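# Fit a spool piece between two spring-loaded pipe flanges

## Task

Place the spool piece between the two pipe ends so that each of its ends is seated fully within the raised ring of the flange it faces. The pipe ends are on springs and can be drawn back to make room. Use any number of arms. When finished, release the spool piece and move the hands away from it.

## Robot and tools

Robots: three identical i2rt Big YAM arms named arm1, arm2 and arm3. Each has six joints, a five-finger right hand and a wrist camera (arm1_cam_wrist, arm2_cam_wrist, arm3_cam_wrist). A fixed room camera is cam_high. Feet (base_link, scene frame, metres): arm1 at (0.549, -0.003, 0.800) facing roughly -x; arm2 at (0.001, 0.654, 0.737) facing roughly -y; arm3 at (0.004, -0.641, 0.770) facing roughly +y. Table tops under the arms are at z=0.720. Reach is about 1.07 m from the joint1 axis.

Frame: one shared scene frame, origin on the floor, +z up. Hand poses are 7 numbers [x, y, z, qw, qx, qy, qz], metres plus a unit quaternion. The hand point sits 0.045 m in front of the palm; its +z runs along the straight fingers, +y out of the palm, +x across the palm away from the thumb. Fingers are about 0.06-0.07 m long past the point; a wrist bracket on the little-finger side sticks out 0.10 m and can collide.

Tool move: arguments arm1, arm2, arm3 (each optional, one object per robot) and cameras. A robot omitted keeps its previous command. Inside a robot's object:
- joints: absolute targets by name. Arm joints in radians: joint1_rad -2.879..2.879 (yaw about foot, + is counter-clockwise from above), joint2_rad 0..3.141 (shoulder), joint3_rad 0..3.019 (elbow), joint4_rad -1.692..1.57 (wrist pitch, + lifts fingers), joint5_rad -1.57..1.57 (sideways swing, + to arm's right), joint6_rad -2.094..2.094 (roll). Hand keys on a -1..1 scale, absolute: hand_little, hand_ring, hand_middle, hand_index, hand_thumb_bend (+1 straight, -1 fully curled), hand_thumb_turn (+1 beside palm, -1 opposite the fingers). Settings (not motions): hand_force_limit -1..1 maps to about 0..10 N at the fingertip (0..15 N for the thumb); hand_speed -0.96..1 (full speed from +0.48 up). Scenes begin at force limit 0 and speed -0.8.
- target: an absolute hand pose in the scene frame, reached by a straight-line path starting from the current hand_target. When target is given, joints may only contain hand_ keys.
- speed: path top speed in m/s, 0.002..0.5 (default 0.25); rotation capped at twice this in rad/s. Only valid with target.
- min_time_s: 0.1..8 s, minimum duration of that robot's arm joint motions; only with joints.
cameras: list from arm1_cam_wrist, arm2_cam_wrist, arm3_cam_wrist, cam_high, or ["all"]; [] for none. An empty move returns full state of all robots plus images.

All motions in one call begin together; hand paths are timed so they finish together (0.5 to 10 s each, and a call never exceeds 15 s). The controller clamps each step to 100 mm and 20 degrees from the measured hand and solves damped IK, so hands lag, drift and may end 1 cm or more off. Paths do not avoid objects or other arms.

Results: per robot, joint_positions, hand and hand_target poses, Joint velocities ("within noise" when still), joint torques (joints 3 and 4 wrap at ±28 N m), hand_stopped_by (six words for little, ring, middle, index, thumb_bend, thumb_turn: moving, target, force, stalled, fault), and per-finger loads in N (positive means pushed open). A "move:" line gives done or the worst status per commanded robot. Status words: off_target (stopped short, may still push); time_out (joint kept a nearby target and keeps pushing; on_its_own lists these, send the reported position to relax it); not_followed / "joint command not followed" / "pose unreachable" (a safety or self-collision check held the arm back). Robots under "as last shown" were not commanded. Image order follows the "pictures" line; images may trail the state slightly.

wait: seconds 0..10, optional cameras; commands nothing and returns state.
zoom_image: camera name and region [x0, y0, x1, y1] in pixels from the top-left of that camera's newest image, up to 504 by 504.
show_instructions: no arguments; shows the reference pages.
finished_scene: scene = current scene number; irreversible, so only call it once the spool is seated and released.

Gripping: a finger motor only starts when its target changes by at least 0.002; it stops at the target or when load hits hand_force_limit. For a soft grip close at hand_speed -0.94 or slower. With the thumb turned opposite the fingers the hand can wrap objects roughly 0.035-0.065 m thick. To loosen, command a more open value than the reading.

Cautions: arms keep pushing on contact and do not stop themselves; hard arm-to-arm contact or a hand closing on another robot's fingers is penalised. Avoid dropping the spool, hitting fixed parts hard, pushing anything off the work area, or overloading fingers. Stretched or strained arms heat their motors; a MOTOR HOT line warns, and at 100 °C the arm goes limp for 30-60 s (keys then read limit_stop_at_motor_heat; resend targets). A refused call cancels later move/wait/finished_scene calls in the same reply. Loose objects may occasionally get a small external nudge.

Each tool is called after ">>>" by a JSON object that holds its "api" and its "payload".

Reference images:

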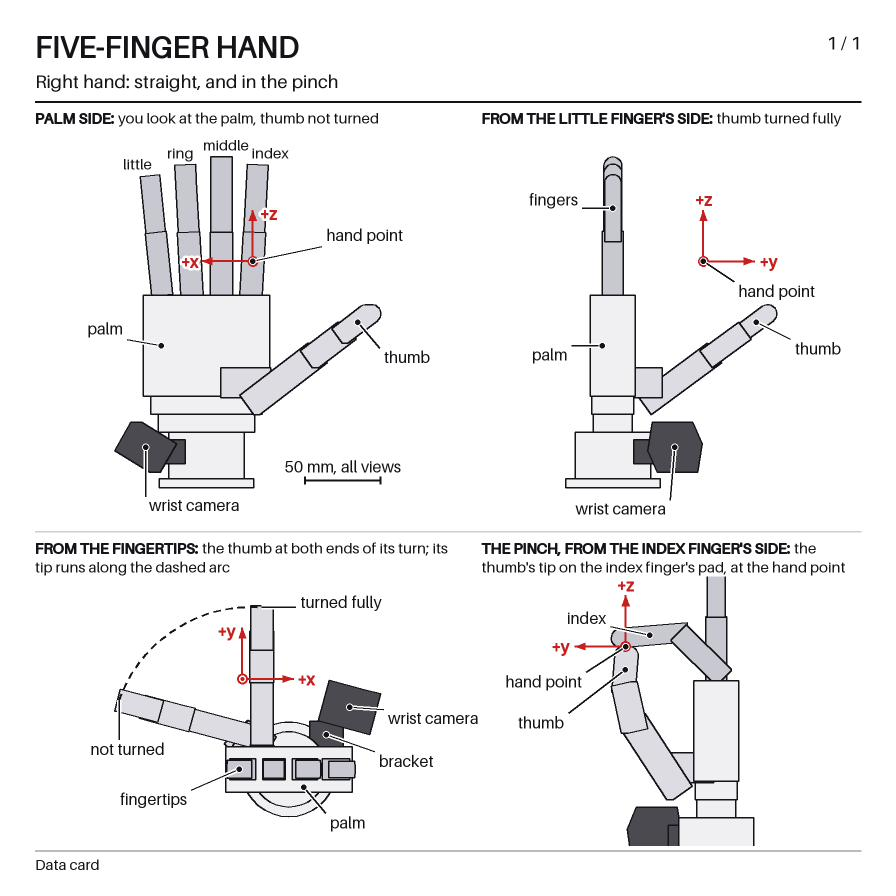

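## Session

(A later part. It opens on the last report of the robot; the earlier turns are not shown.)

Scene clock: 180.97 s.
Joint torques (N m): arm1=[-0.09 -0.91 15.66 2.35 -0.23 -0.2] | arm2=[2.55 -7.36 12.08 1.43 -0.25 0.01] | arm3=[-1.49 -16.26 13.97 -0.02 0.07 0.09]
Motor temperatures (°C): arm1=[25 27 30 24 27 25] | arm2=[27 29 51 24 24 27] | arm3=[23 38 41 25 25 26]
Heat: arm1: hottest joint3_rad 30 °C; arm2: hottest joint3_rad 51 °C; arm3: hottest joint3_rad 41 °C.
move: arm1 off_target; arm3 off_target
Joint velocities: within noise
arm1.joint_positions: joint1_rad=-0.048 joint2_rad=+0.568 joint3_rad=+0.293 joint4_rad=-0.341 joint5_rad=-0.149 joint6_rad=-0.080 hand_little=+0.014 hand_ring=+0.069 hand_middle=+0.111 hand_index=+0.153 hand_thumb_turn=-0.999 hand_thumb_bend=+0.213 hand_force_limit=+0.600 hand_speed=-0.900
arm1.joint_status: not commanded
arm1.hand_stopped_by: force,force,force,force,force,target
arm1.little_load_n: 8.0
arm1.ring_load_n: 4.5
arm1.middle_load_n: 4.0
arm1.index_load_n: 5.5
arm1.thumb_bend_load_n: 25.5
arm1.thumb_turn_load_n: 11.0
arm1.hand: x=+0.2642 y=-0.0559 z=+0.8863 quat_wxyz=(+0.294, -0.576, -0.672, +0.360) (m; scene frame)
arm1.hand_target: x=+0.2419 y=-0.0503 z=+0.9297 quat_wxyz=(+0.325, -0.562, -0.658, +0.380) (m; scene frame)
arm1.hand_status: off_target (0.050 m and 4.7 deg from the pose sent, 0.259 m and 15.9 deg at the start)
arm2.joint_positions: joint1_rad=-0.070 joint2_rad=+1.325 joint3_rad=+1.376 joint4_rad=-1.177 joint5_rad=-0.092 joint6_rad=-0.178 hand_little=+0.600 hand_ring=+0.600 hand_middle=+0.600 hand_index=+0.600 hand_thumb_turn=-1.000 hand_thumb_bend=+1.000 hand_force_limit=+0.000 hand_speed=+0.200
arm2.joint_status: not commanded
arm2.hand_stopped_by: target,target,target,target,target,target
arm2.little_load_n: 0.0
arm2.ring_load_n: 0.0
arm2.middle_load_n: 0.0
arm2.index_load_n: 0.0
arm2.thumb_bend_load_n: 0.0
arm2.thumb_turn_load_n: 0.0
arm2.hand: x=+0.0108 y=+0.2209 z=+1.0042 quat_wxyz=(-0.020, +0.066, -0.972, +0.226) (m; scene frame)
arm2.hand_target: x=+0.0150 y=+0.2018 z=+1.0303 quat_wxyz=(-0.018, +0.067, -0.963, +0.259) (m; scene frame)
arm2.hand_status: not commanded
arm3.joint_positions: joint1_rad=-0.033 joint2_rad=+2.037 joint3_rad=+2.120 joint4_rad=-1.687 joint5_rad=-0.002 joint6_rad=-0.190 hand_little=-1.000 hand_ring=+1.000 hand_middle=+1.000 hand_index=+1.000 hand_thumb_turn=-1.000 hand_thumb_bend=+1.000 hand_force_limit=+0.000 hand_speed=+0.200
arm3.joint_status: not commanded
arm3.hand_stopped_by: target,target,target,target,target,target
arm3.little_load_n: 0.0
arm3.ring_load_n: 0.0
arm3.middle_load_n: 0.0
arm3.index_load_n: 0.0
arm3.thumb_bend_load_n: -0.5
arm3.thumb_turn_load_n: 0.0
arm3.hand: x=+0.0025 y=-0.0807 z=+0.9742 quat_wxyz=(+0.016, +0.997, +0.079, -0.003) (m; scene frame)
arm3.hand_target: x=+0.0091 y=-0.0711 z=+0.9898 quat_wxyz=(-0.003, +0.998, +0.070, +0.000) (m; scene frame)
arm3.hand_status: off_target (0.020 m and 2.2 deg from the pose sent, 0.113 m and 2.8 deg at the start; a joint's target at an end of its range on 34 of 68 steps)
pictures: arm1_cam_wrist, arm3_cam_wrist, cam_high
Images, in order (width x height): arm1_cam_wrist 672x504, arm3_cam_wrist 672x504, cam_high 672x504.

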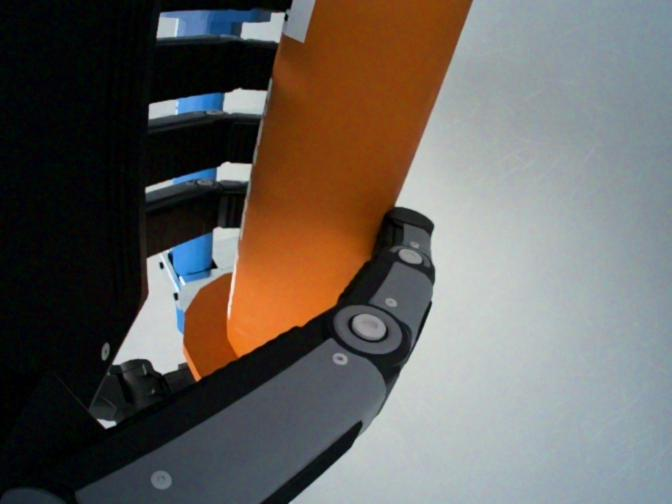

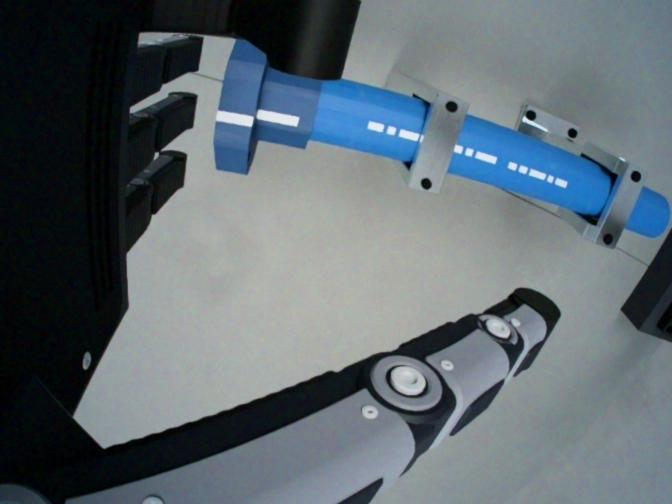

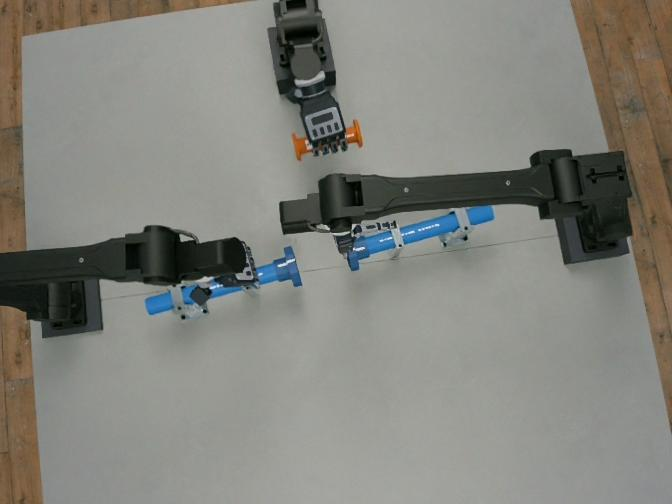

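>>> {"api": "move", "payload": {"arm3": {"target":[0.014,-0.100,1.005,0,-0.9976,-0.0698,0],"speed":0.15}}}

>>> {"api": "move", "payload": {"arm3": {"target":[0.014,-0.100,0.975,0,-0.9976,-0.0698,0],"speed":0.06}, "cameras": ["arm3_cam_wrist"]}}

>>> {"api": "move", "payload": {"arm3": {"target":[0.014,-0.100,0.955,0,-0.9976,-0.0698,0],"speed":0.05}, "cameras": ["arm3_cam_wrist","cam_high"]}}

Scene clock: 212.97 s.
Joint torques (N m): arm1=[-0.09 -0.85 15.68 2.32 -0.21 -0.21] | arm2=[2.55 -7.41 12.08 1.44 -0.25 0.02] | arm3=[-1.85 -16.62 9.22 0.21 0.06 -0.03]
Motor temperatures (°C): arm1=[25 27 34 24 27 25] | arm2=[27 29 52 24 24 27] | arm3=[23 38 43 25 25 26]
Heat: arm1: hottest joint3_rad 34 °C; arm2: hottest joint3_rad 52 °C; arm3: hottest joint3_rad 43 °C.
move: arm3 off_target
Joint velocities: within noise
arm1, arm2: as last shown
arm1.joint_positions: joint1_rad=-0.048 joint2_rad=+0.568 joint3_rad=+0.293 joint4_rad=-0.342 joint5_rad=-0.149 joint6_rad=-0.081 hand_little=+0.014 hand_ring=+0.069 hand_middle=+0.111 hand_index=+0.153 hand_thumb_turn=-0.999 hand_thumb_bend=+0.213 hand_force_limit=+0.600 hand_speed=-0.900
arm1.ring_load_n: 4.0
arm1.thumb_turn_load_n: 11.5
arm1.hand: x=+0.2642 y=-0.0557 z=+0.8862 quat_wxyz=(+0.294, -0.576, -0.672, +0.360) (m; scene frame)
arm1.hand_target: x=+0.2419 y=-0.0502 z=+0.9296 quat_wxyz=(+0.326, -0.562, -0.658, +0.380) (m; scene frame)
arm3.joint_positions: joint1_rad=-0.038 joint2_rad=+1.967 joint3_rad=+2.076 joint4_rad=-1.687 joint5_rad=-0.002 joint6_rad=-0.190 hand_little=-1.000 hand_ring=+1.000 hand_middle=+1.000 hand_index=+1.000 hand_thumb_turn=-1.000 hand_thumb_bend=+1.000 hand_force_limit=+0.000 hand_speed=+0.200
arm3.joint_status: not commanded
arm3.hand_stopped_by: target,target,target,target,target,target
arm3.little_load_n: 0.0
arm3.ring_load_n: 0.0
arm3.middle_load_n: 0.0
arm3.index_load_n: 0.0
arm3.thumb_bend_load_n: 0.0
arm3.thumb_turn_load_n: 0.0
arm3.hand: x=+0.0049 y=-0.0968 z=+0.9978 quat_wxyz=(+0.003, +0.997, +0.077, -0.001) (m; scene frame)
arm3.hand_target: x=+0.0138 y=-0.1001 z=+1.0050 quat_wxyz=(+0.000, +0.998, +0.070, +0.000) (m; scene frame)
arm3.hand_status: off_target (0.012 m and 0.9 deg from the pose sent, 0.038 m and 2.2 deg at the start)
pictures: none

Scene clock: 214.10 s.
Joint torques (N m): arm1=[-0.21 -0.85 15.72 2.3 -0.23 -0.21] | arm2=[2.55 -7.41 12.08 1.43 -0.25 0.02] | arm3=[-1.79 -17.08 9.09 0.87 0.07 -0.04]
Motor temperatures (°C): arm1=[25 27 34 24 27 25] | arm2=[27 29 52 24 24 27] | arm3=[23 38 43 25 25 26]
Heat: arm1: hottest joint3_rad 34 °C; arm2: hottest joint3_rad 52 °C; arm3: hottest joint3_rad 43 °C.
move: arm3 off_target
Joint velocities: within noise
arm1, arm2: as last shown
arm1.middle_load_n: 3.5
arm1.index_load_n: 6.0
arm3.joint_positions: joint1_rad=-0.038 joint2_rad=+1.967 joint3_rad=+1.985 joint4_rad=-1.621 joint5_rad=-0.002 joint6_rad=-0.190 hand_little=-1.000 hand_ring=+1.000 hand_middle=+1.000 hand_index=+1.000 hand_thumb_turn=-1.000 hand_thumb_bend=+1.000 hand_force_limit=+0.000 hand_speed=+0.200
arm3.joint_status: not commanded
arm3.hand_stopped_by: target,target,target,target,target,target
arm3.little_load_n: 0.0
arm3.ring_load_n: 0.0
arm3.middle_load_n: -0.5
arm3.index_load_n: 0.0
arm3.thumb_bend_load_n: -0.5
arm3.thumb_turn_load_n: 0.0
arm3.hand: x=+0.0048 y=-0.1012 z=+0.9651 quat_wxyz=(+0.016, +0.997, +0.077, -0.003) (m; scene frame)
arm3.hand_target: x=+0.0139 y=-0.1001 z=+0.9749 quat_wxyz=(+0.000, +0.998, +0.070, +0.000) (m; scene frame)
arm3.hand_status: off_target (0.014 m and 2.0 deg from the pose sent, 0.025 m and 0.9 deg at the start)
pictures: arm3_cam_wrist
Images, in order (width x height): arm3_cam_wrist 672x504.

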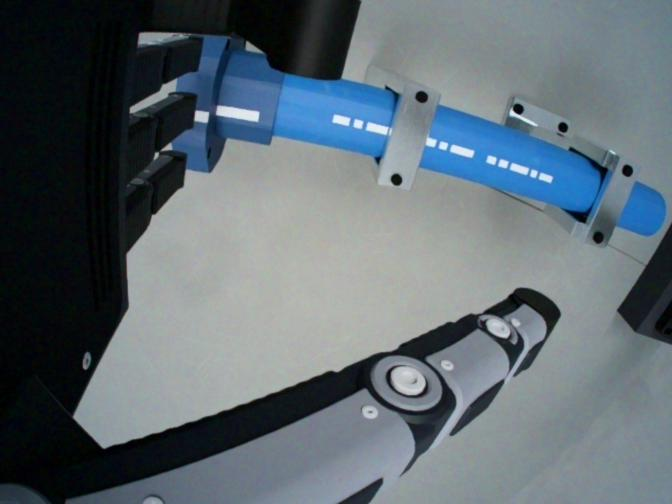

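Scene clock: 215.13 s.
Joint torques (N m): arm1=[-0.21 -0.79 15.71 2.32 -0.23 -0.21] | arm2=[2.55 -7.41 12.08 1.44 -0.25 0.02] | arm3=[-2.02 -17.03 9.14 0.91 0.08 -0.03]
Motor temperatures (°C): arm1=[25 27 34 24 27 25] | arm2=[27 29 52 24 24 27] | arm3=[23 38 43 25 25 26]
Heat: arm1: hottest joint3_rad 34 °C; arm2: hottest joint3_rad 52 °C; arm3: hottest joint3_rad 43 °C.
move: arm3 off_target
Joint velocities: within noise
arm1, arm2: as last shown
arm1.middle_load_n: 4.0
arm2.index_load_n: -0.5
arm3.joint_positions: joint1_rad=-0.038 joint2_rad=+1.966 joint3_rad=+1.932 joint4_rad=-1.568 joint5_rad=-0.002 joint6_rad=-0.190 hand_little=-1.000 hand_ring=+1.000 hand_middle=+1.000 hand_index=+1.000 hand_thumb_turn=-1.000 hand_thumb_bend=+1.000 hand_force_limit=+0.000 hand_speed=+0.200
arm3.joint_status: not commanded
arm3.hand_stopped_by: target,target,target,target,target,target
arm3.little_load_n: 0.5
arm3.ring_load_n: 0.0
arm3.middle_load_n: 0.0
arm3.index_load_n: 0.0
arm3.thumb_bend_load_n: 0.0
arm3.thumb_turn_load_n: 0.0
arm3.hand: x=+0.0048 y=-0.1016 z=+0.9453 quat_wxyz=(+0.015, +0.997, +0.077, -0.003) (m; scene frame)
arm3.hand_target: x=+0.0139 y=-0.1001 z=+0.9549 quat_wxyz=(+0.000, +0.998, +0.070, +0.000) (m; scene frame)
arm3.hand_status: off_target (0.013 m and 2.0 deg from the pose sent, 0.014 m and 2.0 deg at the start)
pictures: arm3_cam_wrist, cam_high
Images, in order (width x height): arm3_cam_wrist 672x504, cam_high 672x504.

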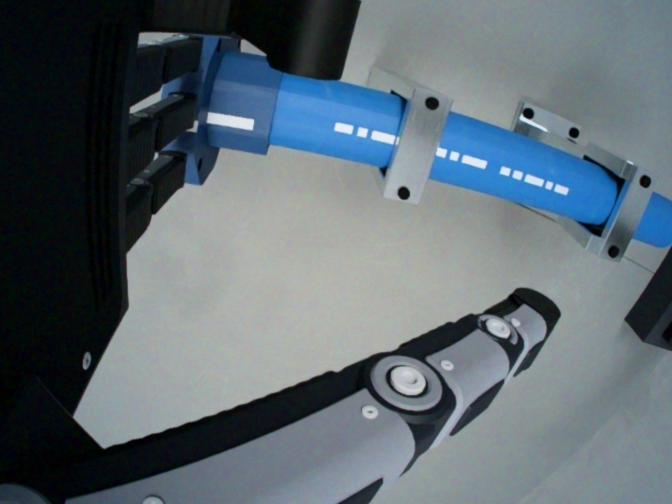

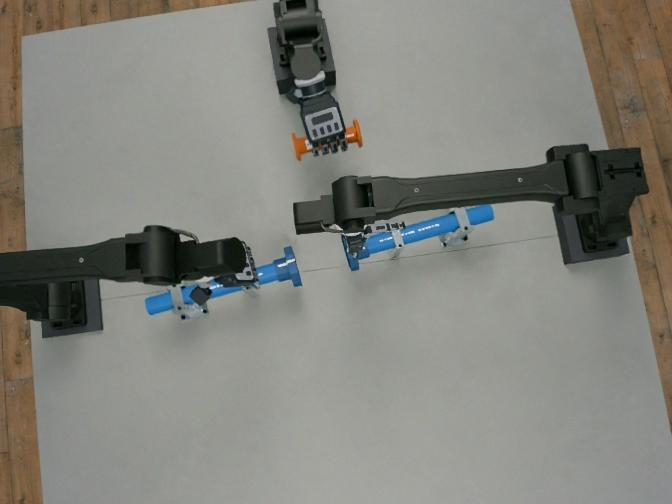

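>>> {"api": "move", "payload": {"arm3": {"target":[0.014,-0.103,0.94,0,-0.9976,-0.0698,0],"speed":0.05}}}

>>> {"api": "move", "payload": {"arm3": {"target":[0.014,-0.103,0.925,0,-0.9976,-0.0698,0],"speed":0.05}, "cameras": ["arm3_cam_wrist"]}}

>>> {"api": "zoom_image", "payload": {"camera": "arm3_cam_wrist", "region": [120, 0, 320, 220]}}

Scene clock: 219.60 s.
Joint torques (N m): arm1=[-0.09 -0.97 15.71 2.33 -0.21 -0.21] | arm2=[2.55 -7.41 12.08 1.44 -0.25 0.01] | arm3=[-1.85 -15.74 8.51 1.03 0.08 -0.04]
Motor temperatures (°C): arm1=[25 27 35 24 27 25] | arm2=[27 29 52 24 24 27] | arm3=[23 39 42 25 25 26]
Heat: arm1: hottest joint3_rad 35 °C; arm2: hottest joint3_rad 52 °C; arm3: hottest joint3_rad 42 °C.
move: arm3 done
Joint velocities: within noise
arm1, arm2: as last shown
arm1.ring_load_n: 4.5
arm1.index_load_n: 5.5
arm1.thumb_turn_load_n: 11.0
arm2.index_load_n: 0.0
arm3.joint_positions: joint1_rad=-0.038 joint2_rad=+1.944 joint3_rad=+1.890 joint4_rad=-1.527 joint5_rad=-0.002 joint6_rad=-0.190 hand_little=-1.000 hand_ring=+1.000 hand_middle=+1.000 hand_index=+1.000 hand_thumb_turn=-1.000 hand_thumb_bend=+1.000 hand_force_limit=+0.000 hand_speed=+0.200
arm3.joint_status: not commanded
arm3.hand_stopped_by: target,target,target,target,target,target
arm3.little_load_n: 0.0
arm3.ring_load_n: 0.0
arm3.middle_load_n: 0.0
arm3.index_load_n: 0.0
arm3.thumb_bend_load_n: 0.0
arm3.thumb_turn_load_n: 0.0
arm3.hand: x=+0.0049 y=-0.1034 z=+0.9403 quat_wxyz=(+0.005, +0.997, +0.076, -0.001) (m; scene frame)
arm3.hand_target: x=+0.0139 y=-0.1030 z=+0.9401 quat_wxyz=(+0.000, +0.998, +0.070, +0.000) (m; scene frame)
arm3.hand_status: done (0.009 m and 1.0 deg from the pose sent, 0.011 m and 2.0 deg at the start)
pictures: none

Scene clock: 220.57 s.
Joint torques (N m): arm1=[-0.15 -0.79 15.68 2.3 -0.23 -0.21] | arm2=[2.55 -7.41 12.08 1.44 -0.25 0.02] | arm3=[-1.85 -14.45 8.01 1.32 0.06 -0.03]
Motor temperatures (°C): arm1=[25 27 35 24 27 25] | arm2=[27 29 52 24 24 27] | arm3=[23 39 42 25 25 26]
Heat: arm1: hottest joint3_rad 35 °C; arm2: hottest joint3_rad 52 °C; arm3: hottest joint3_rad 42 °C.
move: arm3 off_target
Joint velocities: within noise
arm1, arm2: as last shown
arm1.ring_load_n: 4.0
arm1.thumb_turn_load_n: 11.5
arm3.joint_positions: joint1_rad=-0.038 joint2_rad=+1.927 joint3_rad=+1.861 joint4_rad=-1.497 joint5_rad=-0.002 joint6_rad=-0.190 hand_little=-1.000 hand_ring=+1.000 hand_middle=+1.000 hand_index=+1.000 hand_thumb_turn=-1.000 hand_thumb_bend=+1.000 hand_force_limit=+0.000 hand_speed=+0.200
arm3.joint_status: not commanded
arm3.hand_stopped_by: target,target,target,target,target,target
arm3.little_load_n: 0.0
arm3.ring_load_n: 0.0
arm3.middle_load_n: -2.0
arm3.index_load_n: 0.0
arm3.thumb_bend_load_n: 0.0
arm3.thumb_turn_load_n: 0.0
arm3.hand: x=+0.0049 y=-0.1047 z=+0.9382 quat_wxyz=(-0.004, +0.997, +0.076, +0.000) (m; scene frame)
arm3.hand_target: x=+0.0139 y=-0.1033 z=+0.9252 quat_wxyz=(+0.000, +0.998, +0.070, +0.000) (m; scene frame)
arm3.hand_status: off_target (0.016 m and 0.9 deg from the pose sent, 0.018 m and 1.0 deg at the start)
pictures: arm3_cam_wrist
Images, in order (width x height): arm3_cam_wrist 672x504.

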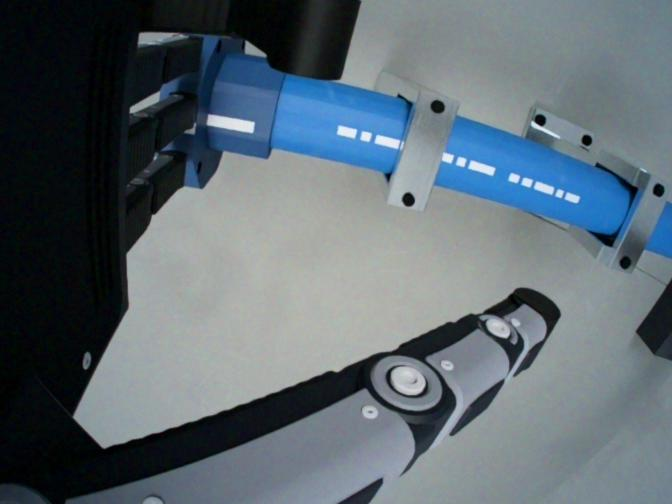

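Scaled by 2.291 from the camera's 672x504 image, which has a finer 960x720 frame.

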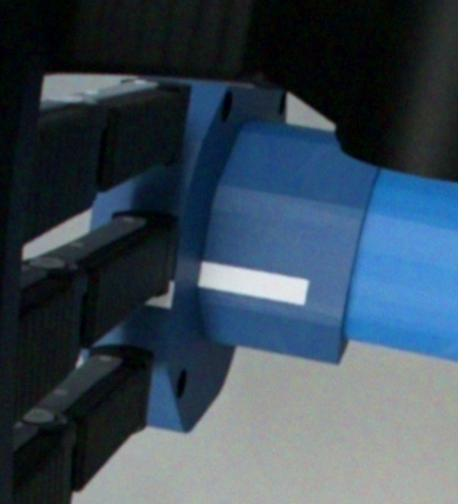

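>>> {"api": "move", "payload": {"arm3": {"target":[0.011,-0.078,0.962,0,-0.9976,-0.0698,0],"speed":0.12}}}

>>> {"api": "move", "payload": {"arm3": {"target":[0.011,-0.078,0.930,0,-0.9976,-0.0698,0],"speed":0.1}, "cameras": ["arm3_cam_wrist"]}}

>>> {"api": "zoom_image", "payload": {"camera": "arm3_cam_wrist", "region": [120, 0, 320, 220]}}

Scene clock: 228.73 s.
Joint torques (N m): arm1=[-0.15 -0.97 15.76 2.33 -0.22 -0.2] | arm2=[2.49 -7.41 12.08 1.44 -0.25 0.01] | arm3=[-1.49 -15.21 14.11 0.02 0.05 0.04]
Motor temperatures (°C): arm1=[25 27 36 24 27 25] | arm2=[27 29 52 24 24 27] | arm3=[23 38 41 25 25 26]
Heat: arm1: hottest joint3_rad 36 °C; arm2: hottest joint3_rad 52 °C; arm3: hottest joint3_rad 41 °C.
move: arm3 off_target
Joint velocities: within noise
arm1, arm2: as last shown
arm1.little_load_n: 8.5
arm2.thumb_bend_load_n: -0.5
arm3.joint_positions: joint1_rad=-0.038 joint2_rad=+2.002 joint3_rad=+1.998 joint4_rad=-1.601 joint5_rad=-0.002 joint6_rad=-0.190 hand_little=-1.000 hand_ring=+1.000 hand_middle=+1.000 hand_index=+1.000 hand_thumb_turn=-1.000 hand_thumb_bend=+1.000 hand_force_limit=+0.000 hand_speed=+0.200
arm3.joint_status: not commanded
arm3.hand_stopped_by: target,target,target,target,target,target
arm3.little_load_n: 0.0
arm3.ring_load_n: 0.0
arm3.middle_load_n: 0.0
arm3.index_load_n: 0.0
arm3.thumb_bend_load_n: 0.0
arm3.thumb_turn_load_n: 0.0
arm3.hand: x=+0.0054 y=-0.0905 z=+0.9491 quat_wxyz=(+0.017, +0.997, +0.076, -0.003) (m; scene frame)
arm3.hand_target: x=+0.0110 y=-0.0788 z=+0.9619 quat_wxyz=(+0.000, +0.998, +0.070, +0.000) (m; scene frame)
arm3.hand_status: off_target (0.019 m and 2.1 deg from the pose sent, 0.036 m and 0.9 deg at the start)
pictures: none

Scene clock: 229.83 s.
Joint torques (N m): arm1=[0.03 -0.85 15.65 2.29 -0.22 -0.22] | arm2=[2.49 -7.41 12.08 1.43 -0.25 0.02] | arm3=[-1.38 -16.03 9.4 0.91 0.05 0.03]
Motor temperatures (°C): arm1=[25 27 36 24 27 25] | arm2=[27 29 52 24 24 27] | arm3=[23 38 41 25 25 26]
Heat: arm1: hottest joint3_rad 36 °C; arm2: hottest joint3_rad 52 °C; arm3: hottest joint3_rad 41 °C.
move: arm3 done
Joint velocities: within noise
arm1, arm2: as last shown
arm1.little_load_n: 8.0
arm1.ring_load_n: 4.5
arm2.thumb_bend_load_n: 0.0
arm3.joint_positions: joint1_rad=-0.038 joint2_rad=+2.010 joint3_rad=+1.972 joint4_rad=-1.542 joint5_rad=-0.002 joint6_rad=-0.190 hand_little=-1.000 hand_ring=+1.000 hand_middle=+1.000 hand_index=+1.000 hand_thumb_turn=-1.000 hand_thumb_bend=+1.000 hand_force_limit=+0.000 hand_speed=+0.200
arm3.joint_status: not commanded
arm3.hand_stopped_by: target,target,target,target,target,target
arm3.little_load_n: 0.0
arm3.ring_load_n: 0.0
arm3.middle_load_n: 0.0
arm3.index_load_n: 0.0
arm3.thumb_bend_load_n: 0.0
arm3.thumb_turn_load_n: 0.0
arm3.hand: x=+0.0057 y=-0.0815 z=+0.9329 quat_wxyz=(+0.004, +0.997, +0.076, -0.001) (m; scene frame)
arm3.hand_target: x=+0.0110 y=-0.0781 z=+0.9300 quat_wxyz=(+0.000, +0.998, +0.070, +0.000) (m; scene frame)
arm3.hand_status: done (0.007 m and 0.9 deg from the pose sent, 0.024 m and 2.1 deg at the start)
pictures: arm3_cam_wrist
Images, in order (width x height): arm3_cam_wrist 672x504.

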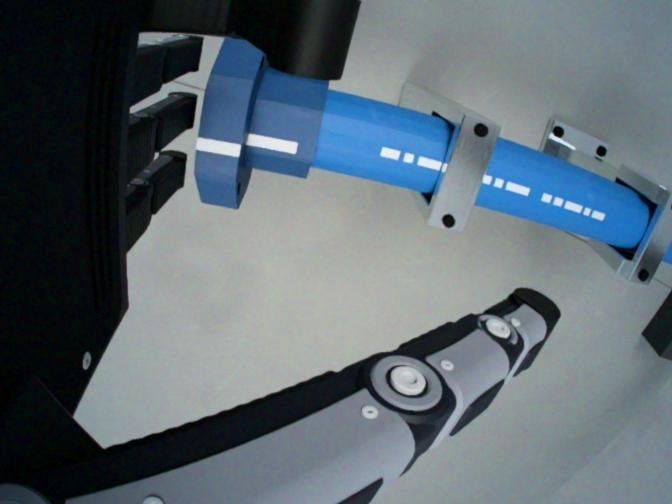

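Scaled by 2.291 from the camera's 672x504 image, which has a finer 960x720 frame.

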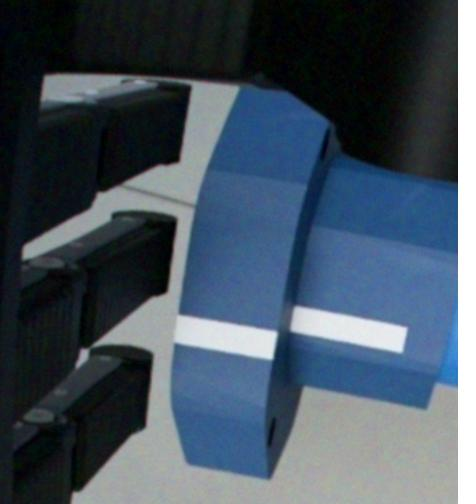

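>>> {"api": "move", "payload": {"arm3": {"target":[0.022,-0.076,0.929,0,-0.9976,-0.0698,0],"speed":0.1}}}

>>> {"api": "move", "payload": {"arm3": {"target":[0.036,-0.152,0.942,-0.0348,-0.9970,-0.0697,-0.0024],"speed":0.1}, "cameras": ["arm3_cam_wrist","cam_high"]}}

>>> {"api": "zoom_image", "payload": {"camera": "arm3_cam_wrist", "region": [120, 0, 320, 220]}}

>>> {"api": "zoom_image", "payload": {"camera": "cam_high", "region": [270, 200, 410, 300]}}

Scene clock: 257.87 s.
Joint torques (N m): arm1=[-0.03 -0.85 15.72 2.32 -0.22 -0.21] | arm2=[2.55 -7.41 12.08 1.43 -0.25 0.02] | arm3=[-1.73 -15.74 10.22 0.85 0.05 -0.09]
Motor temperatures (°C): arm1=[25 27 38 24 27 25] | arm2=[27 29 53 24 24 27] | arm3=[23 37 40 25 25 26]
Heat: arm1: hottest joint3_rad 38 °C; arm2: hottest joint3_rad 53 °C; arm3: hottest joint3_rad 40 °C.
move: arm3 off_target
Joint velocities: within noise
arm1.joint_positions: joint1_rad=-0.048 joint2_rad=+0.568 joint3_rad=+0.293 joint4_rad=-0.342 joint5_rad=-0.149 joint6_rad=-0.081 hand_little=+0.014 hand_ring=+0.069 hand_middle=+0.111 hand_index=+0.153 hand_thumb_turn=-0.999 hand_thumb_bend=+0.213 hand_force_limit=+0.600 hand_speed=-0.900
arm1.joint_status: not commanded
arm1.hand_stopped_by: force,force,force,force,force,target
arm1.little_load_n: 8.0
arm1.ring_load_n: 4.0
arm1.middle_load_n: 4.0
arm1.index_load_n: 5.5
arm1.thumb_bend_load_n: 25.5
arm1.thumb_turn_load_n: 11.0
arm1.hand: x=+0.2642 y=-0.0557 z=+0.8862 quat_wxyz=(+0.294, -0.576, -0.672, +0.360) (m; scene frame)
arm1.hand_target: x=+0.2419 y=-0.0502 z=+0.9296 quat_wxyz=(+0.326, -0.562, -0.658, +0.380) (m; scene frame)
arm1.hand_status: not commanded
arm2.joint_positions: joint1_rad=-0.070 joint2_rad=+1.325 joint3_rad=+1.376 joint4_rad=-1.177 joint5_rad=-0.092 joint6_rad=-0.178 hand_little=+0.600 hand_ring=+0.600 hand_middle=+0.600 hand_index=+0.600 hand_thumb_turn=-1.000 hand_thumb_bend=+1.000 hand_force_limit=+0.000 hand_speed=+0.200
arm2.joint_status: not commanded
arm2.hand_stopped_by: target,target,target,target,target,target
arm2.little_load_n: 0.0
arm2.ring_load_n: 0.0
arm2.middle_load_n: 0.0
arm2.index_load_n: 0.0
arm2.thumb_bend_load_n: 0.0
arm2.thumb_turn_load_n: 0.0
arm2.hand: x=+0.0108 y=+0.2209 z=+1.0042 quat_wxyz=(-0.020, +0.066, -0.972, +0.226) (m; scene frame)
arm2.hand_target: x=+0.0150 y=+0.2018 z=+1.0303 quat_wxyz=(-0.018, +0.067, -0.963, +0.259) (m; scene frame)
arm2.hand_status: not commanded
arm3.joint_positions: joint1_rad=-0.051 joint2_rad=+2.013 joint3_rad=+1.972 joint4_rad=-1.542 joint5_rad=-0.002 joint6_rad=-0.195 hand_little=-1.000 hand_ring=+1.000 hand_middle=+1.000 hand_index=+1.000 hand_thumb_turn=-1.000 hand_thumb_bend=+1.000 hand_force_limit=+0.000 hand_speed=+0.200
arm3.joint_status: not commanded
arm3.hand_stopped_by: target,target,target,target,target,target
arm3.little_load_n: 0.0
arm3.ring_load_n: 0.0
arm3.middle_load_n: 0.0
arm3.index_load_n: 0.0
arm3.thumb_bend_load_n: 0.0
arm3.thumb_turn_load_n: 0.0
arm3.hand: x=+0.0131 y=-0.0815 z=+0.9309 quat_wxyz=(+0.006, +0.997, +0.072, -0.001) (m; scene frame)
arm3.hand_target: x=+0.0219 y=-0.0762 z=+0.9291 quat_wxyz=(+0.000, +0.998, +0.070, +0.000) (m; scene frame)
arm3.hand_status: off_target (0.011 m and 0.7 deg from the pose sent, 0.018 m and 0.9 deg at the start)
pictures: none

Scene clock: 259.23 s.
Joint torques (N m): arm1=[-0.15 -0.97 15.66 2.3 -0.22 -0.2] | arm2=[2.55 -7.41 12.1 1.44 -0.25 0.01] | arm3=[-3.08 -19.08 5.33 -3.41 0.49 -0.35]
Motor temperatures (°C): arm1=[25 27 39 24 27 25] | arm2=[27 29 53 24 24 27] | arm3=[23 37 39 25 25 26]
Heat: arm1: hottest joint3_rad 39 °C; arm2: hottest joint3_rad 53 °C; arm3: hottest joint3_rad 39 °C.
move: arm3 off_target
Joint velocities: within noise
arm1, arm2: as last shown
arm1.ring_load_n: 4.5
arm1.middle_load_n: 3.5
arm1.thumb_bend_load_n: 26.0
arm1.thumb_turn_load_n: 11.5
arm3.joint_positions: joint1_rad=-0.058 joint2_rad=+1.917 joint3_rad=+1.810 joint4_rad=-1.435 joint5_rad=+0.000 joint6_rad=-0.197 hand_little=-1.000 hand_ring=+1.000 hand_middle=+1.000 hand_index=+1.000 hand_thumb_turn=-1.000 hand_thumb_bend=+1.000 hand_force_limit=+0.000 hand_speed=+0.200
arm3.joint_status: not commanded
arm3.hand_stopped_by: target,target,target,target,target,target
arm3.little_load_n: 0.0
arm3.ring_load_n: 0.0
arm3.middle_load_n: 1.5
arm3.index_load_n: 1.5
arm3.thumb_bend_load_n: 0.0
arm3.thumb_turn_load_n: 0.0
arm3.hand: x=+0.0166 y=-0.1037 z=+0.9232 quat_wxyz=(-0.014, +0.997, +0.070, +0.002) (m; scene frame)
arm3.hand_target: x=+0.0339 y=-0.1476 z=+0.9412 quat_wxyz=(+0.034, +0.997, +0.070, +0.001) (m; scene frame)
arm3.hand_status: off_target (0.055 m and 5.6 deg from the pose sent, 0.075 m and 3.4 deg at the start)
pictures: arm3_cam_wrist, cam_high
Images, in order (width x height): arm3_cam_wrist 672x504, cam_high 672x504.

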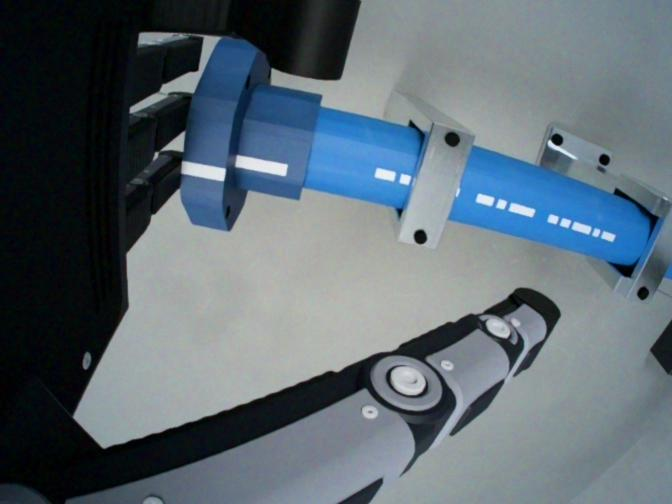

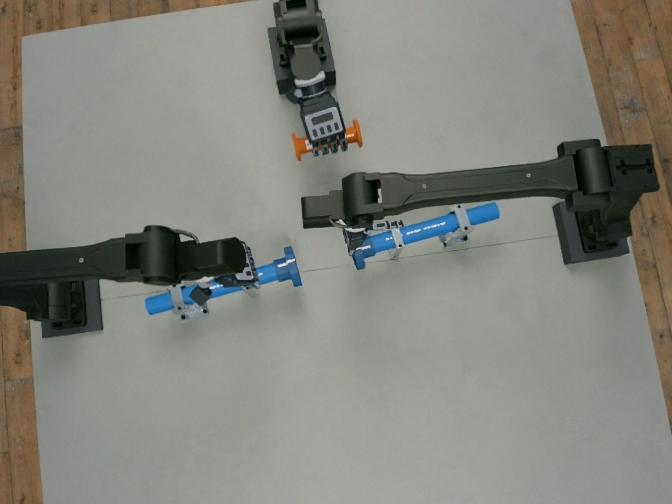

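Scaled by 2.291 from the camera's 672x504 image, which has a finer 960x720 frame.

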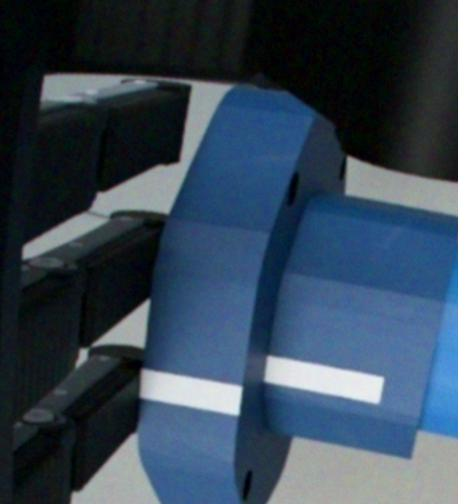

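Scaled by 3.600.

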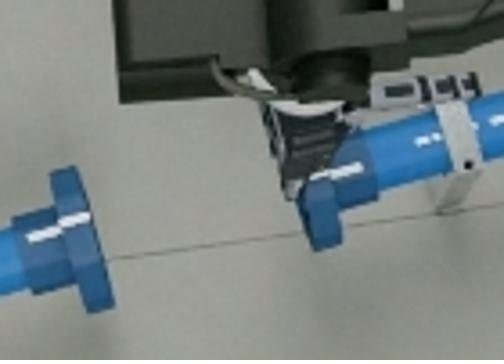

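>>> {"api": "move", "payload": {"arm3": {"target":[0.040,-0.176,0.952,-0.0609,-0.9957,-0.0696,-0.0043],"speed":0.08}, "arm2": {"target":[0.010,0.150,0.96,-0.0181,0.0674,-0.9636,0.2582],"speed":0.15}, "cameras": ["arm3_cam_wrist","arm2_cam_wrist","cam_high"]}}

>>> {"api": "zoom_image", "payload": {"camera": "arm3_cam_wrist", "region": [120, 0, 320, 220]}}

>>> {"api": "zoom_image", "payload": {"camera": "cam_high", "region": [270, 200, 410, 300]}}

Scene clock: 265.90 s.
Joint torques (N m): arm1=[-0.21 -0.79 15.68 2.32 -0.22 -0.21] | arm2=[2.14 -9.29 8.43 1.58 -0.3 -0.03] | arm3=[-3.49 -19.6 4.98 -5.7 0.81 -0.38]
Motor temperatures (°C): arm1=[25 27 39 24 27 25] | arm2=[27 29 52 24 24 27] | arm3=[23 38 38 26 25 26]
Heat: arm1: hottest joint3_rad 39 °C; arm2: hottest joint3_rad 52 °C; arm3: hottest joint2_rad 38 °C.
move: arm2 done; arm3 off_target
Joint velocities: within noise
arm1: as last shown
arm1.ring_load_n: 4.0
arm1.thumb_bend_load_n: 25.5
arm1.thumb_turn_load_n: 11.0
arm2.joint_positions: joint1_rad=-0.070 joint2_rad=+1.458 joint3_rad=+1.376 joint4_rad=-0.996 joint5_rad=-0.093 joint6_rad=-0.178 hand_little=+0.600 hand_ring=+0.600 hand_middle=+0.600 hand_index=+0.600 hand_thumb_turn=-1.000 hand_thumb_bend=+1.000 hand_force_limit=+0.000 hand_speed=+0.200
arm2.joint_status: not commanded
arm2.hand_stopped_by: target,target,target,target,target,target
arm2.little_load_n: 0.0
arm2.ring_load_n: 0.0
arm2.middle_load_n: 0.0
arm2.index_load_n: 0.0
arm2.thumb_bend_load_n: 0.0
arm2.thumb_turn_load_n: 0.0
arm2.hand: x=+0.0071 y=+0.1578 z=+0.9568 quat_wxyz=(-0.017, +0.067, -0.966, +0.249) (m; scene frame)
arm2.hand_target: x=+0.0100 y=+0.1501 z=+0.9601 quat_wxyz=(-0.018, +0.067, -0.964, +0.258) (m; scene frame)
arm2.hand_status: done (0.009 m and 1.1 deg from the pose sent, 0.083 m and 3.9 deg at the start)
arm3.joint_positions: joint1_rad=-0.058 joint2_rad=+1.912 joint3_rad=+1.802 joint4_rad=-1.435 joint5_rad=+0.002 joint6_rad=-0.197 hand_little=-1.000 hand_ring=+1.000 hand_middle=+1.000 hand_index=+1.000 hand_thumb_turn=-1.000 hand_thumb_bend=+1.000 hand_force_limit=+0.000 hand_speed=+0.200
arm3.joint_status: not commanded
arm3.hand_stopped_by: target,target,target,target,target,target
arm3.little_load_n: 0.0
arm3.ring_load_n: 0.0
arm3.middle_load_n: 2.0
arm3.index_load_n: 1.5
arm3.thumb_bend_load_n: 0.0
arm3.thumb_turn_load_n: 0.0
arm3.hand: x=+0.0169 y=-0.1064 z=+0.9235 quat_wxyz=(-0.013, +0.997, +0.070, +0.003) (m; scene frame)
arm3.hand_target: x=+0.0364 y=-0.1670 z=+0.9509 quat_wxyz=(+0.060, +0.996, +0.070, +0.002) (m; scene frame)
arm3.hand_status: off_target (0.079 m and 8.5 deg from the pose sent, 0.081 m and 8.6 deg at the start)
pictures: arm2_cam_wrist, arm3_cam_wrist, cam_high
Images, in order (width x height): arm2_cam_wrist 672x504, arm3_cam_wrist 672x504, cam_high 672x504.

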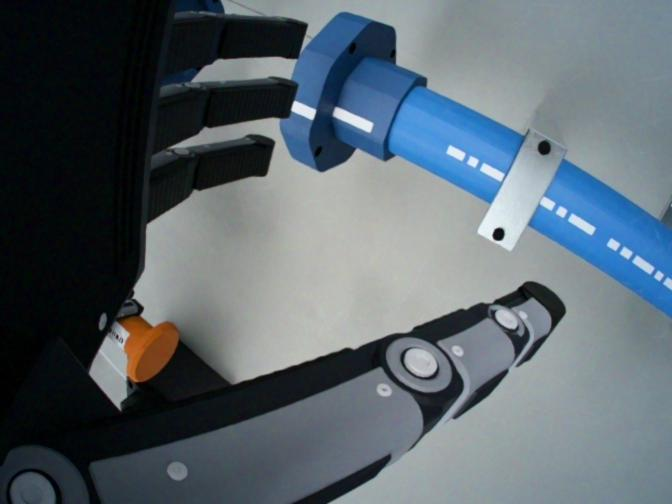

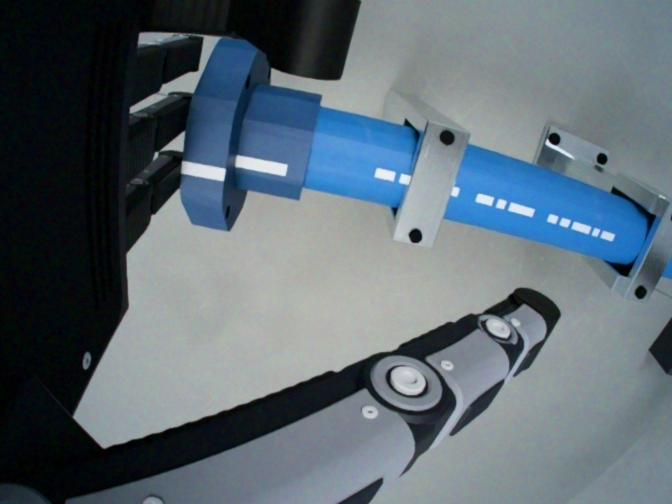

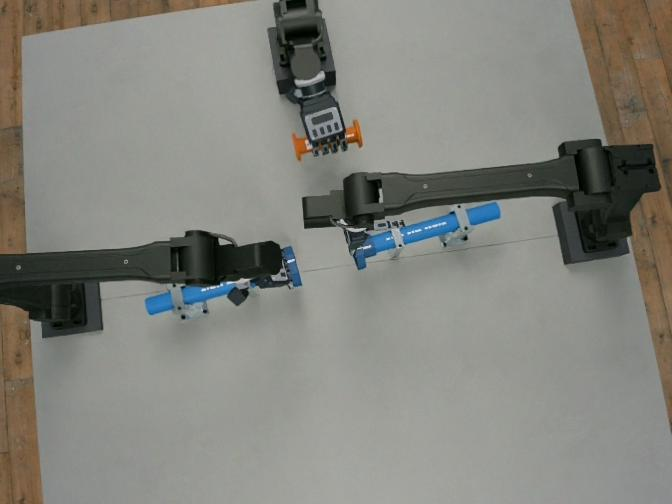

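Scaled by 2.291 from the camera's 672x504 image, which has a finer 960x720 frame.

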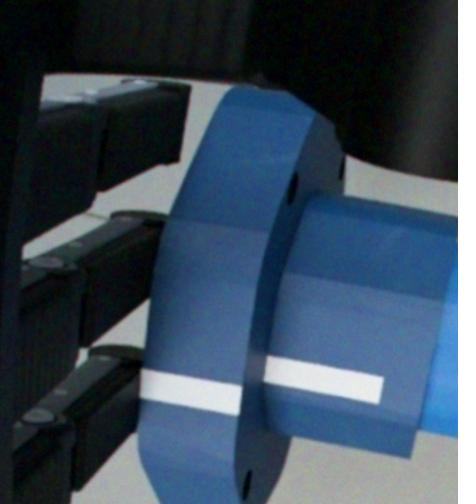

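Scaled by 3.600.

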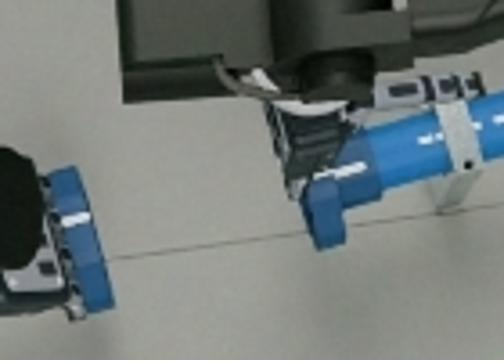

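>>> {"api": "move", "payload": {"arm3": {"target":[0.041,-0.195,0.956,-0.0609,-0.9957,-0.0696,-0.0043],"speed":0.08}, "arm2": {"target":[0.007,0.118,0.905,-0.0181,0.0674,-0.9636,0.2582],"speed":0.12}, "cameras": ["arm3_cam_wrist","arm2_cam_wrist","cam_high"]}}

>>> {"api": "zoom_image", "payload": {"camera": "arm2_cam_wrist", "region": [160, 0, 460, 250]}}

>>> {"api": "zoom_image", "payload": {"camera": "cam_high", "region": [270, 200, 410, 300]}}

Scene clock: 272.43 s.
Joint torques (N m): arm1=[-0.03 -0.91 15.68 2.32 -0.22 -0.22] | arm2=[1.96 -10.64 7.91 1.57 -0.3 -0.05] | arm3=[-3.49 -20.54 3.54 -6.15 0.79 -0.44]
Motor temperatures (°C): arm1=[25 27 40 24 27 25] | arm2=[27 29 51 24 24 27] | arm3=[23 38 37 26 25 26]
Heat: arm1: hottest joint3_rad 40 °C; arm2: hottest joint3_rad 51 °C; arm3: hottest joint2_rad 38 °C.
move: arm2 done; arm3 off_target
Joint velocities: within noise
arm1: as last shown
arm1.middle_load_n: 4.0
arm1.thumb_turn_load_n: 11.5
arm2.joint_positions: joint1_rad=-0.070 joint2_rad=+1.562 joint3_rad=+1.352 joint4_rad=-0.864 joint5_rad=-0.094 joint6_rad=-0.178 hand_little=+0.600 hand_ring=+0.600 hand_middle=+0.600 hand_index=+0.600 hand_thumb_turn=-1.000 hand_thumb_bend=+1.000 hand_force_limit=+0.000 hand_speed=+0.200
arm2.joint_status: not commanded
arm2.hand_stopped_by: target,target,target,target,target,target
arm2.little_load_n: 0.0
arm2.ring_load_n: 0.0
arm2.middle_load_n: 0.0
arm2.index_load_n: 0.0
arm2.thumb_bend_load_n: 0.0
arm2.thumb_turn_load_n: 0.0
arm2.hand: x=+0.0054 y=+0.1235 z=+0.9045 quat_wxyz=(-0.017, +0.067, -0.965, +0.252) (m; scene frame)
arm2.hand_target: x=+0.0070 y=+0.1180 z=+0.9050 quat_wxyz=(-0.018, +0.067, -0.964, +0.258) (m; scene frame)
arm2.hand_status: done (0.006 m and 0.8 deg from the pose sent, 0.065 m and 1.1 deg at the start)
arm3.joint_positions: joint1_rad=-0.060 joint2_rad=+1.885 joint3_rad=+1.762 joint4_rad=-1.410 joint5_rad=+0.002 joint6_rad=-0.196 hand_little=-1.000 hand_ring=+1.000 hand_middle=+1.000 hand_index=+1.000 hand_thumb_turn=-1.000 hand_thumb_bend=+1.000 hand_force_limit=+0.000 hand_speed=+0.200
arm3.joint_status: not commanded
arm3.hand_stopped_by: target,target,target,target,target,target
arm3.little_load_n: 0.0
arm3.ring_load_n: 0.0
arm3.middle_load_n: 3.0
arm3.index_load_n: 2.0
arm3.thumb_bend_load_n: 0.0
arm3.thumb_turn_load_n: 0.0
arm3.hand: x=+0.0172 y=-0.1128 z=+0.9228 quat_wxyz=(-0.019, +0.997, +0.068, +0.004) (m; scene frame)
arm3.hand_target: x=+0.0367 y=-0.1831 z=+0.9538 quat_wxyz=(+0.060, +0.996, +0.070, +0.001) (m; scene frame)
arm3.hand_status: off_target (0.092 m and 9.1 deg from the pose sent, 0.097 m and 8.5 deg at the start)
pictures: arm2_cam_wrist, arm3_cam_wrist, cam_high
Images, in order (width x height): arm2_cam_wrist 672x504, arm3_cam_wrist 672x504, cam_high 672x504.

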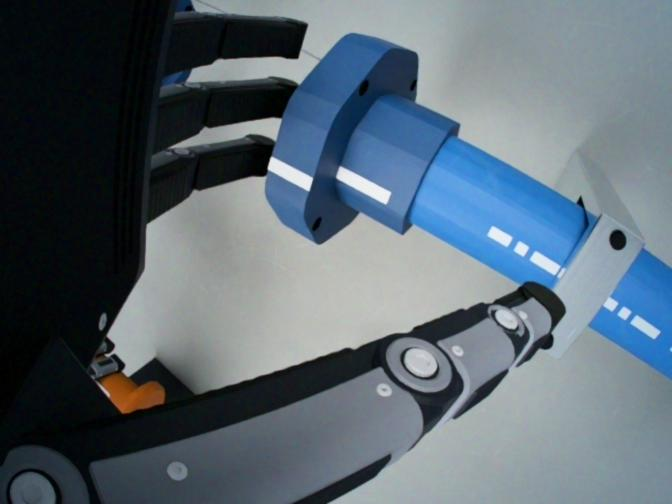

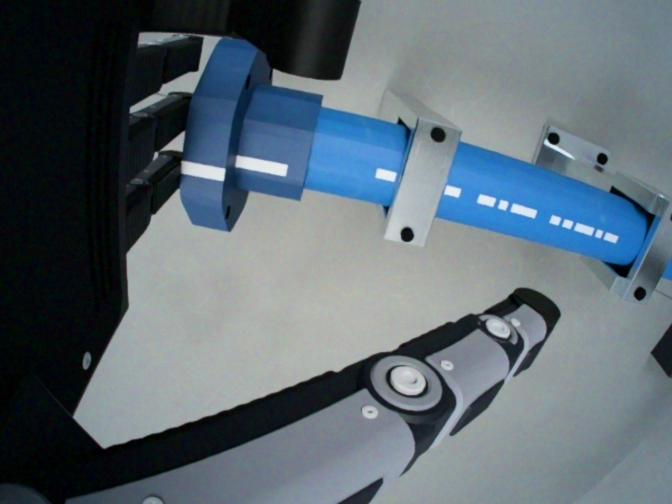

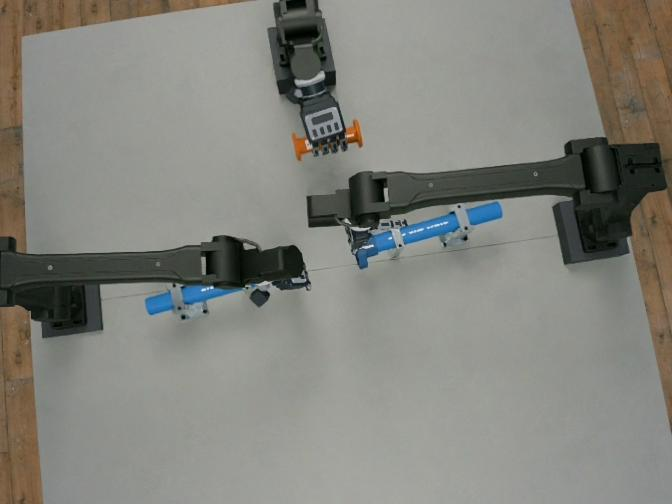

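Scaled by 1.680 from the camera's 672x504 image, which has a finer 960x720 frame.

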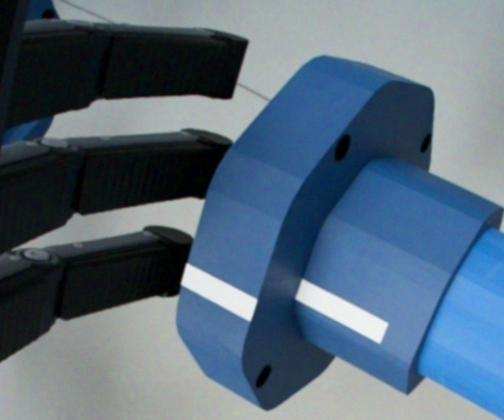

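Scaled by 3.600.

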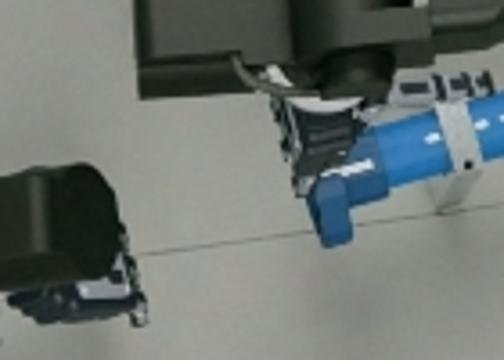

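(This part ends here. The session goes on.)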